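# Place the green block into the blue tray

## Task

Get the green block so it sits inside the blue tray; any signs near the tray are irrelevant and should be disregarded.

## Robot and tools

Robot: two arms, left_arm and right_arm, each with a parallel two-finger gripper. In the scene frame the origin sits at table height, halfway between the arms' nominal bases, with +z up and +x pointing out over the table. left_arm is on the +y side; arm names do not match image left and right. Calibrated bases: left_arm at (+0.003, +0.288, 0) m, right_arm at (-0.049, -0.370, 0) m, each turned slightly about z.

Frames: all hand poses, velocities, targets and wrist-camera poses for an arm are given in that arm's own base frame. Fixed cameras and the table use the scene frame. Offsets run along the arm's base axes, and rotations pivot about the Hand target's position. The gripper's fingers extend along its +z axis and separate along its y axis. end_effector_position is the point between the pads, about 1 cm short of the fingertips.

The 14-number row: used by execute_actions and move. It holds left_arm's dx, dy, dz, rx, ry, rz, opening, then the same seven for right_arm. Both arms always appear in every row. Each value lies in [-1, 1]. The six pose values are offsets, not poses: they are measured from that arm's Hand target as it stood when the action or move began. 1.0 equals 0.6 m of translation or 180 degrees of rotation, and rx, ry, rz together form one rotation vector. Sending the same offset twice moves the arm twice. Sending six zeros re-requests the current Hand target. Opening is absolute, not an offset: +1 is fully open (0.094 m) and -1 is closed. Sending 0 as an opening commands half-open, so to leave a gripper unchanged resend its present value.

execute_actions(actions, cameras): actions is a list of actions. Each action is a table of up to 15 rows, one per 1/30 s control step. A short table keeps its final row until all 15 steps are used. Every row in an action counts from the start pose of that action. An empty actions list returns the state along with images.

move(target, speed, blend, opening_speed, grip_force, blocking, cameras): drives each gripper in a straight line toward the offset given by one 14-number row. It can also take a list of up to 15 rows, all counted from the same starting Hand targets, within 10 s overall. speed is the path's top speed in m/s, from 0.002 to 4.3, default 0.25. Turning speed is capped at twice that value in rad/s. You can give one number or one per target. blend, in metres, rounds the corners between listed targets; 0 means stop at each. opening_speed sets how fast the opening changes on the -1..+1 scale per second, minimum 0.2; use it to close gently. grip_force is a per-pad force limit of roughly 10 to 50 N, one number or one per arm. It persists until changed, and lower values close more slowly. blocking=false returns after about 0.5 s while the motion continues. Paths ignore obstacles and the other arm. Faster moves lag, stray and hit harder, and aiming far beyond a contact presses harder. Steer around an arm's own base rather than passing close to it.

The result includes a "move:" line. done means the arm is at rest within 10 mm and 2 degrees of its target. Other endings include off_target, moving, held and fault. limits=paced means the sent pose was clipped; limits=held means steps were withheld by a check. Neither done nor off_target tells you whether something was touched.

wait(seconds 0 to 10, cameras): lets time pass while arms hold their last command. stop(cameras): brakes a running move. zoom_image(camera, region [x0, y0, x1, y1] in pixels, at most 504 by 504): enlarges part of a camera's latest image. read_manual(section): returns only licence texts. finished_scene(scene=1): ends the scene for good.

Cameras: cam_high, cam_over, cam_left_wrist and cam_right_wrist, each 672x504 pixels. Calibration (K, T_world_to_cam) is approximate. Fixed cameras may have shifted by a few degrees or millimetres. Wrist-camera images can lag while the arm moves.

Results: end_effector_position (m) and end_effector_quat_wxyz are in the arm's base frame. Hand target is the last commanded pose after clipping, and the next offsets start from it. Orientation commands are clipped to within 40 degrees of the measured orientation. Because of friction and weight, the gripper may rest a few cm short of its target, and waiting does not close that gap. Resend the target, or send the remaining distance as an offset. grip_measured gives the finger opening on the command scale. With nothing held it reads slightly too wide. On a hard part under full squeeze it reads a bit below the part's true width. To release, command an opening well above grip_measured. Joint torques include gravity and are noisy. "Tool commands" shows the present commands.

Avoid: dropping the block or letting anything leave the table, releasing objects while they move, fast impacts, and hard pushes against the table or fixed items. Never let the arms collide or let one gripper close on the other's fingers. A blocked arm keeps pushing until you command its target back past the gripper. Stretched arms or unreachable targets heat the motors. A MOTOR HOT line is a warning; an OVER-TEMPERATURE FAULT makes that arm go limp and drop for 30 to 60 s.

Suggested sequence: look with the cameras and locate the block and tray. Open one gripper above the block, descend, close, lift, carry it over the tray, lower it, open, then retract upward.

Each tool is called as name([rows], argument=value, ...), one row to a line, values as JSON.

## Session

execute_actions(actions=[])

Scene clock: 0.00 s.
left_arm: end_effector_position=(+0.4892, +0.2423, +0.3834) grip_measured=+1.000 end_effector_quat_wxyz=(+0.558, -0.111, +0.670, +0.477) | right_arm: end_effector_position=(+0.7612, -0.0403, +0.2008) grip_measured=+1.000 end_effector_quat_wxyz=(+0.447, -0.287, +0.837, -0.133)
Joint positions: left_arm=[0.284 1.251 0.852 0.493 -0.585 0.596 0.094] | right_arm=[-0.074 1.873 1.525 -0.255 -0.096 -0.685 0.094]
Joint velocities: within noise
Joint torques (N m): no reading
Heat: left arm: hottest elbow 26 °C; right arm: hottest shoulder 25 °C.
Hand target: left_arm +0.4919, +0.2431, +0.3998; +0.569, -0.115, +0.659, +0.478 | right_arm +0.7695, -0.0409, +0.2202; +0.462, -0.285, +0.828, -0.139
Tool commands: left_gripper/opening=+1.0 right_gripper/opening=+1.0

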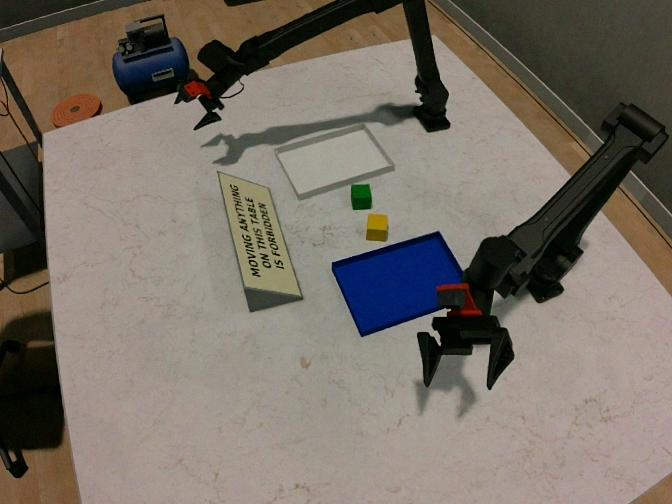

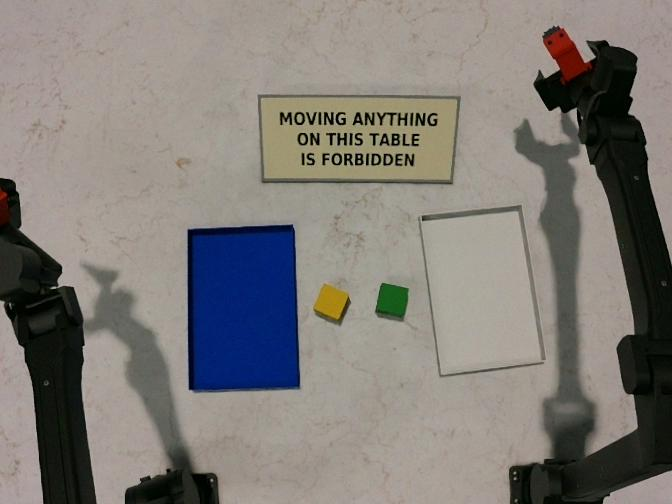

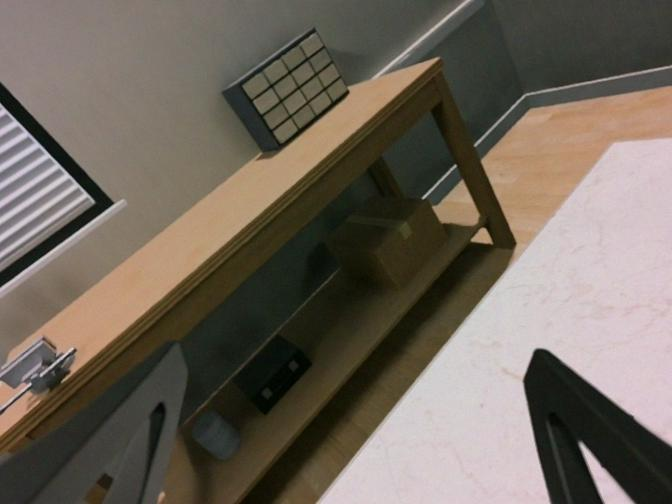

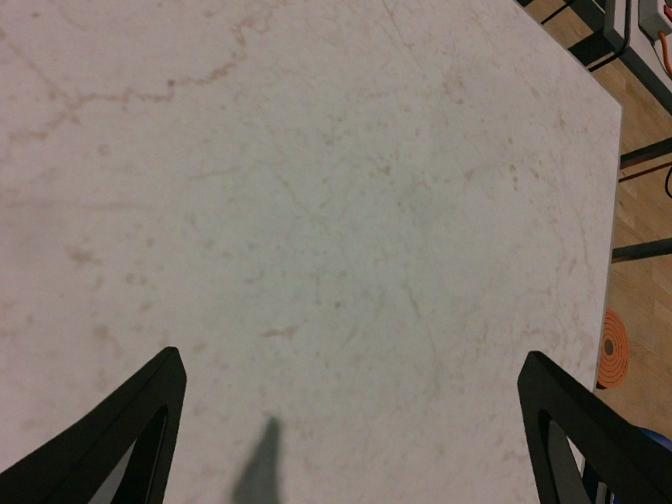

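move(target=[0,0,0,0,0,0,1,-0.680,0.514,0.033,-0.1264,0.3022,0.208,1], speed=0.5, cameras=["cam_over","cam_right_wrist"])

Scene clock: 31.07 s.
left_arm: end_effector_position=(+0.4892, +0.2423, +0.3834) grip_measured=+1.000 end_effector_quat_wxyz=(+0.558, -0.111, +0.670, +0.477) | right_arm: end_effector_position=(+0.3472, +0.2577, +0.2197) grip_measured=+1.000 end_effector_quat_wxyz=(-0.023, -0.643, +0.765, +0.001)
Joint positions: left_arm=[0.284 1.251 0.852 0.493 -0.585 0.596 0.094] | right_arm=[0.64 1.504 1.385 -1.497 0.001 -0.757 0.094]
Joint torques (N m): left_arm=[-0.79 -6.42 9.33 2.02 -0.02 0.02] | right_arm=[-0.73 -10.52 14.16 -0.16 -0.21 0.12]
Heat: left arm: hottest elbow 30 °C; right arm: hottest elbow 30 °C.
Hand target: left_arm +0.4919, +0.2431, +0.3998; +0.569, -0.115, +0.659, +0.478 | right_arm +0.3616, +0.2675, +0.2402; -0.001, -0.636, +0.772, +0.000
Off the commanded pose: left_arm 0.017 m, 2 deg | right_arm 0.027 m, 3 deg.
move: off_target (left_arm, right_arm)
camera_calibration:
cam_right_wrist: T_world_to_cam=[[0.982237, -0.181049, -0.0493132, -0.277983], [-0.112417, -0.778185, 0.617892, 0.140245], [-0.150244, -0.601373, -0.784715, 0.488078], [0, 0, 0, 1]] pos_world=[0.362142, 0.352324, 0.282637]
Images, in order (width x height): cam_over 672x504, cam_right_wrist 672x504.

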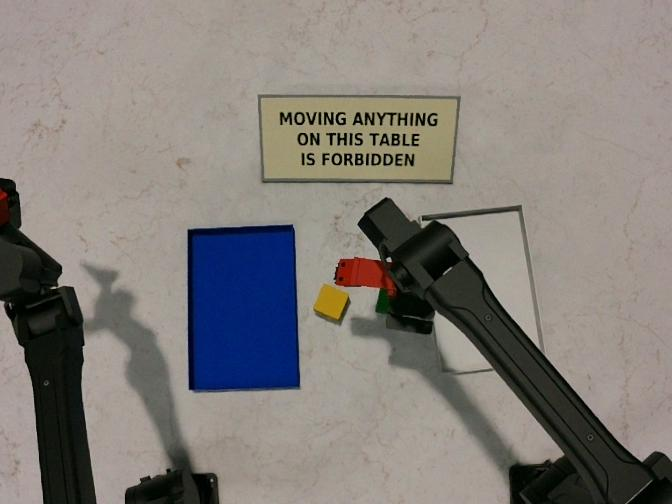

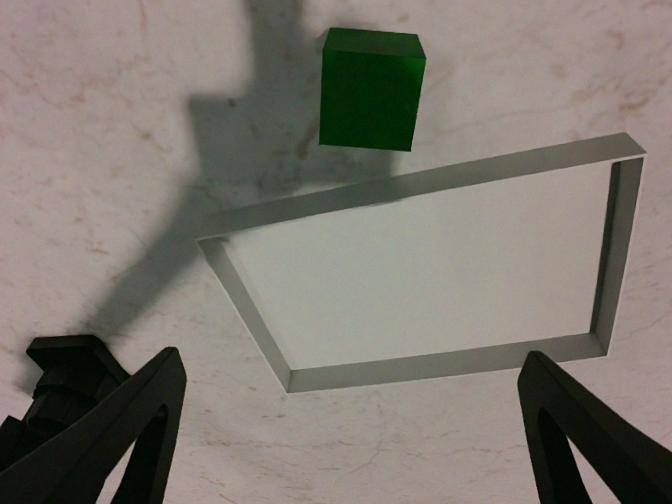

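move(target=[0,0,0,0,0,0,1,0.014,0.019,-0.313,0,0,0,1], speed=0.25, cameras=["cam_right_wrist"])

Scene clock: 44.23 s.
left_arm: end_effector_position=(+0.4892, +0.2423, +0.3834) grip_measured=+1.000 end_effector_quat_wxyz=(+0.558, -0.111, +0.670, +0.477) | right_arm: end_effector_position=(+0.3700, +0.2747, +0.0576) grip_measured=+1.000 end_effector_quat_wxyz=(-0.001, -0.639, +0.769, +0.000)
Joint positions: left_arm=[0.284 1.251 0.852 0.493 -0.585 0.596 0.094] | right_arm=[0.64 1.684 1.153 -1.042 0.001 -0.748 0.094]
Joint torques (N m): left_arm=[-0.97 -7.3 9.37 2.02 -0.01 0.03] | right_arm=[-0.32 -11.63 7.9 0.9 -0.18 0.13]
Heat: left arm: hottest elbow 31 °C; right arm: hottest elbow 32 °C.
Hand target: left_arm +0.4919, +0.2431, +0.3998; +0.569, -0.115, +0.659, +0.478 | right_arm +0.3700, +0.2790, +0.0524; -0.001, -0.636, +0.772, +0.000
Off the commanded pose: left_arm 0.017 m, 2 deg | right_arm 0.007 m, 0 deg.
move: off_target (left_arm)
camera_calibration:
cam_right_wrist: T_world_to_cam=[[0.98161, -0.189871, -0.0197552, -0.30435], [-0.14136, -0.792537, 0.593214, 0.272227], [-0.128291, -0.579512, -0.804803, 0.361568], [0, 0, 0, 1]] pos_world=[0.383621, 0.367496, 0.12349]
Images, in order (width x height): cam_right_wrist 672x504.

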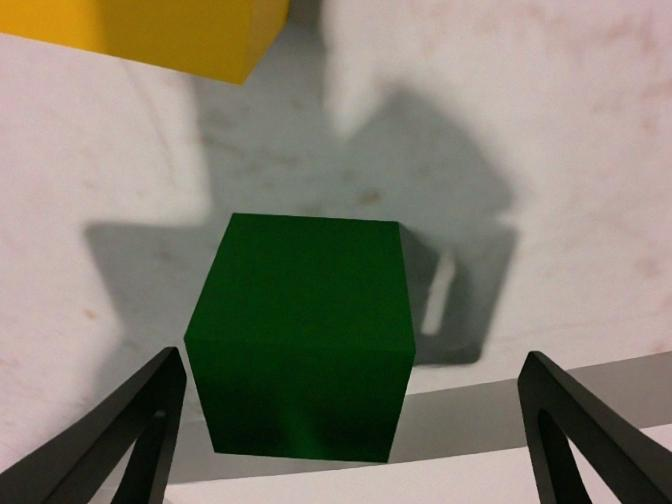

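move([
  [0,0,0,0,0,0,1,-0.027,-0.015,0,0,0,0,1],
  [0,0,0,0,0,0,1,-0.027,-0.015,-0.05,0,0,0,1],
  [0,0,0,0,0,0,1,-0.027,-0.015,-0.05,0,0,0,0],
], speed=0.12, opening_speed=0.8, blend=[0.005,0,0], grip_force=35, cameras=["cam_right_wrist"])

Scene clock: 58.83 s.
left_arm: end_effector_position=(+0.4892, +0.2423, +0.3834) grip_measured=+1.000 end_effector_quat_wxyz=(+0.558, -0.111, +0.670, +0.477) | right_arm: end_effector_position=(+0.3584, +0.2663, +0.0313) grip_measured=+0.058 end_effector_quat_wxyz=(+0.004, -0.637, +0.771, -0.001)
Joint positions: left_arm=[0.284 1.251 0.852 0.493 -0.585 0.596 0.094] | right_arm=[0.64 1.684 1.071 -0.949 0.001 -0.741 0.05]
Joint velocities: left_arm=[-0.024 -0.005 0.012 -0.046 0.007 -0.037 0] | right_arm=[within noise]
Joint torques (N m): left_arm=[-0.97 -7.59 9.26 1.96 -0.01 0.04] | right_arm=[-0.15 -10.93 6.86 0.96 -0.17 0.11]
Heat: left arm: hottest elbow 32 °C; right arm: hottest elbow 30 °C.
Hand target: left_arm +0.4919, +0.2431, +0.3998; +0.569, -0.115, +0.659, +0.478 | right_arm +0.3537, +0.2699, +0.0223; -0.001, -0.636, +0.772, +0.000
Off the commanded pose: left_arm 0.017 m, 2 deg | right_arm 0.011 m, 1 deg.
grip_force (N): 35, 35
move: off_target (left_arm, right_arm); target 3's new opening was sent with right_arm's hand 0.011 m and 1 deg from that target
camera_calibration:
cam_right_wrist: T_world_to_cam=[[0.980648, -0.195371, -0.0125922, -0.293543], [-0.150948, -0.795492, 0.586862, 0.284051], [-0.124673, -0.573605, -0.809589, 0.331247], [0, 0, 0, 1]] pos_world=[0.372037, 0.358616, 0.0977787]
Images, in order (width x height): cam_right_wrist 672x504.

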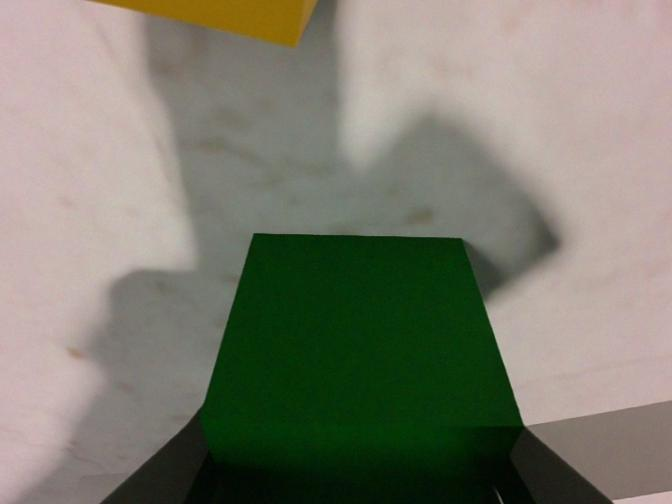

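move([
  [0,0,0,0,0,0,1,0,0,0.2,0,0,0,0],
  [0,0,0,0,0,0,1,0.01,0.433,0.2,0,0,0,0],
  [0,0,0,0,0,0,1,0.01,0.433,0.03,0,0,0,0],
], speed=[0.3,0.3,0.15], blend=[0.04,0.03,0], cameras=["cam_high","cam_right_wrist"])

Scene clock: 67.87 s.
left_arm: end_effector_position=(+0.4892, +0.2423, +0.3834) grip_measured=+1.000 end_effector_quat_wxyz=(+0.558, -0.111, +0.670, +0.477) | right_arm: end_effector_position=(+0.3591, +0.5281, +0.0497) grip_measured=+0.058 end_effector_quat_wxyz=(+0.000, -0.642, +0.767, +0.002)
Joint positions: left_arm=[0.284 1.251 0.852 0.493 -0.585 0.596 0.094] | right_arm=[0.973 2.116 1.792 -1.246 -0.004 -0.42 0.05]
Joint torques (N m): left_arm=[-0.56 -7.12 9.26 2.03 0.02 -0.05] | right_arm=[-0.5 -18.43 8.69 0.92 -0.03 0.1]
Heat: left arm: hottest elbow 33 °C; right arm: hottest elbow 30 °C.
Hand target: left_arm +0.4919, +0.2431, +0.3998; +0.569, -0.115, +0.659, +0.478 | right_arm +0.3598, +0.5297, +0.0405; -0.001, -0.636, +0.772, +0.000
Off the commanded pose: left_arm 0.017 m, 2 deg | right_arm 0.010 m, 1 deg.
grip_force (N): 35, 35
move: off_target (left_arm)
camera_calibration:
cam_right_wrist: T_world_to_cam=[[0.982662, -0.184135, -0.0216576, -0.248984], [-0.136276, -0.796535, 0.589034, 0.476742], [-0.125713, -0.57587, -0.807818, 0.497877], [0, 0, 0, 1]] pos_world=[0.372225, 0.620608, 0.115984]
Images, in order (width x height): cam_high 672x504, cam_right_wrist 672x504.

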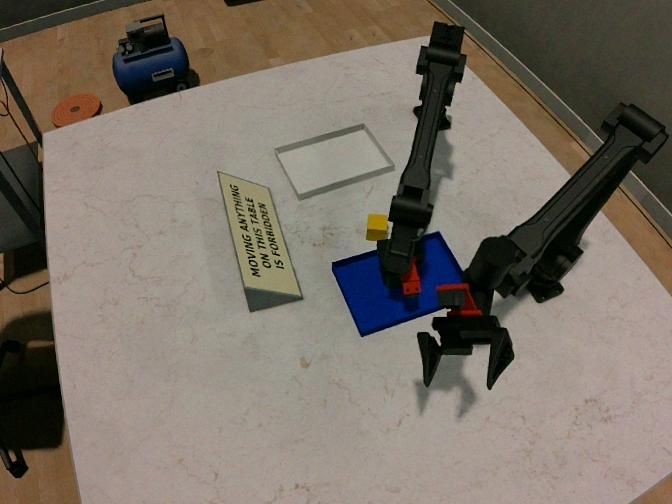

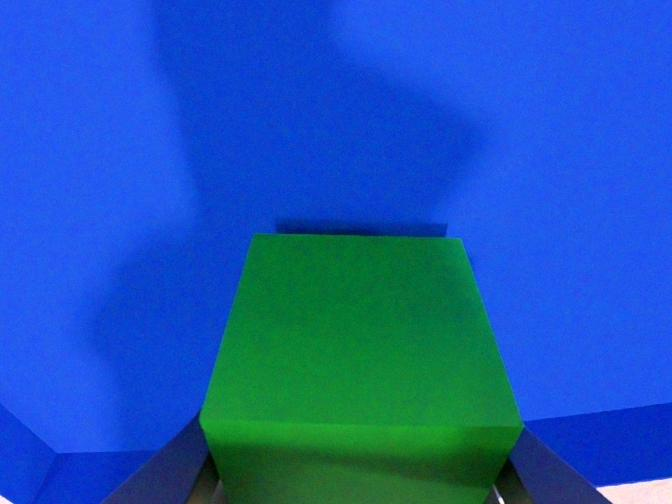

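move([
  [0,0,0,0,0,0,1,0,0,-0.032,0,0,0,0],
  [0,0,0,0,0,0,1,0,0,-0.032,0,0,0,0.6],
  [0,0,0,0,0,0,1,0,0,0.15,0,0,0,0.6],
], speed=[0.08,0.1,0.2], opening_speed=1, cameras=["cam_right_wrist"])

Scene clock: 75.40 s.
left_arm: end_effector_position=(+0.4892, +0.2423, +0.3834) grip_measured=+1.000 end_effector_quat_wxyz=(+0.558, -0.111, +0.670, +0.477) | right_arm: end_effector_position=(+0.3514, +0.5167, +0.1087) grip_measured=+0.598 end_effector_quat_wxyz=(-0.023, -0.641, +0.767, -0.005)
Joint positions: left_arm=[0.284 1.251 0.852 0.493 -0.585 0.596 0.094] | right_arm=[0.973 2.068 1.871 -1.421 -0.003 -0.418 0.075]
Joint torques (N m): left_arm=[-1.08 -7 9.36 1.99 -0.01 0.01] | right_arm=[-0.62 -19.6 13.33 -0.14 -0.04 0.1]
Heat: left arm: hottest elbow 33 °C; right arm: hottest elbow 30 °C.
Hand target: left_arm +0.4919, +0.2431, +0.3998; +0.569, -0.115, +0.659, +0.478 | right_arm +0.3598, +0.5296, +0.1305; -0.001, -0.636, +0.772, +0.000
Off the commanded pose: left_arm 0.017 m, 2 deg | right_arm 0.027 m, 3 deg.
grip_force (N): 35, 35
move: off_target (left_arm, right_arm); target 2's new opening was sent with right_arm's hand 0.020 m and 1 deg from that target
camera_calibration:
cam_right_wrist: T_world_to_cam=[[0.981537, -0.186878, -0.040763, -0.238391], [-0.120997, -0.771702, 0.624369, 0.409799], [-0.148137, -0.607909, -0.780066, 0.559476], [0, 0, 0, 1]] pos_world=[0.366453, 0.611803, 0.170845]
Images, in order (width x height): cam_right_wrist 672x504.

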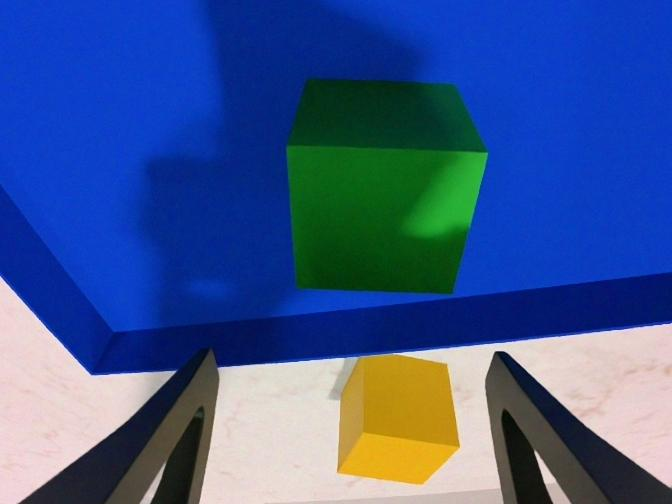

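finished_scene()

The scene is finished: the task was done.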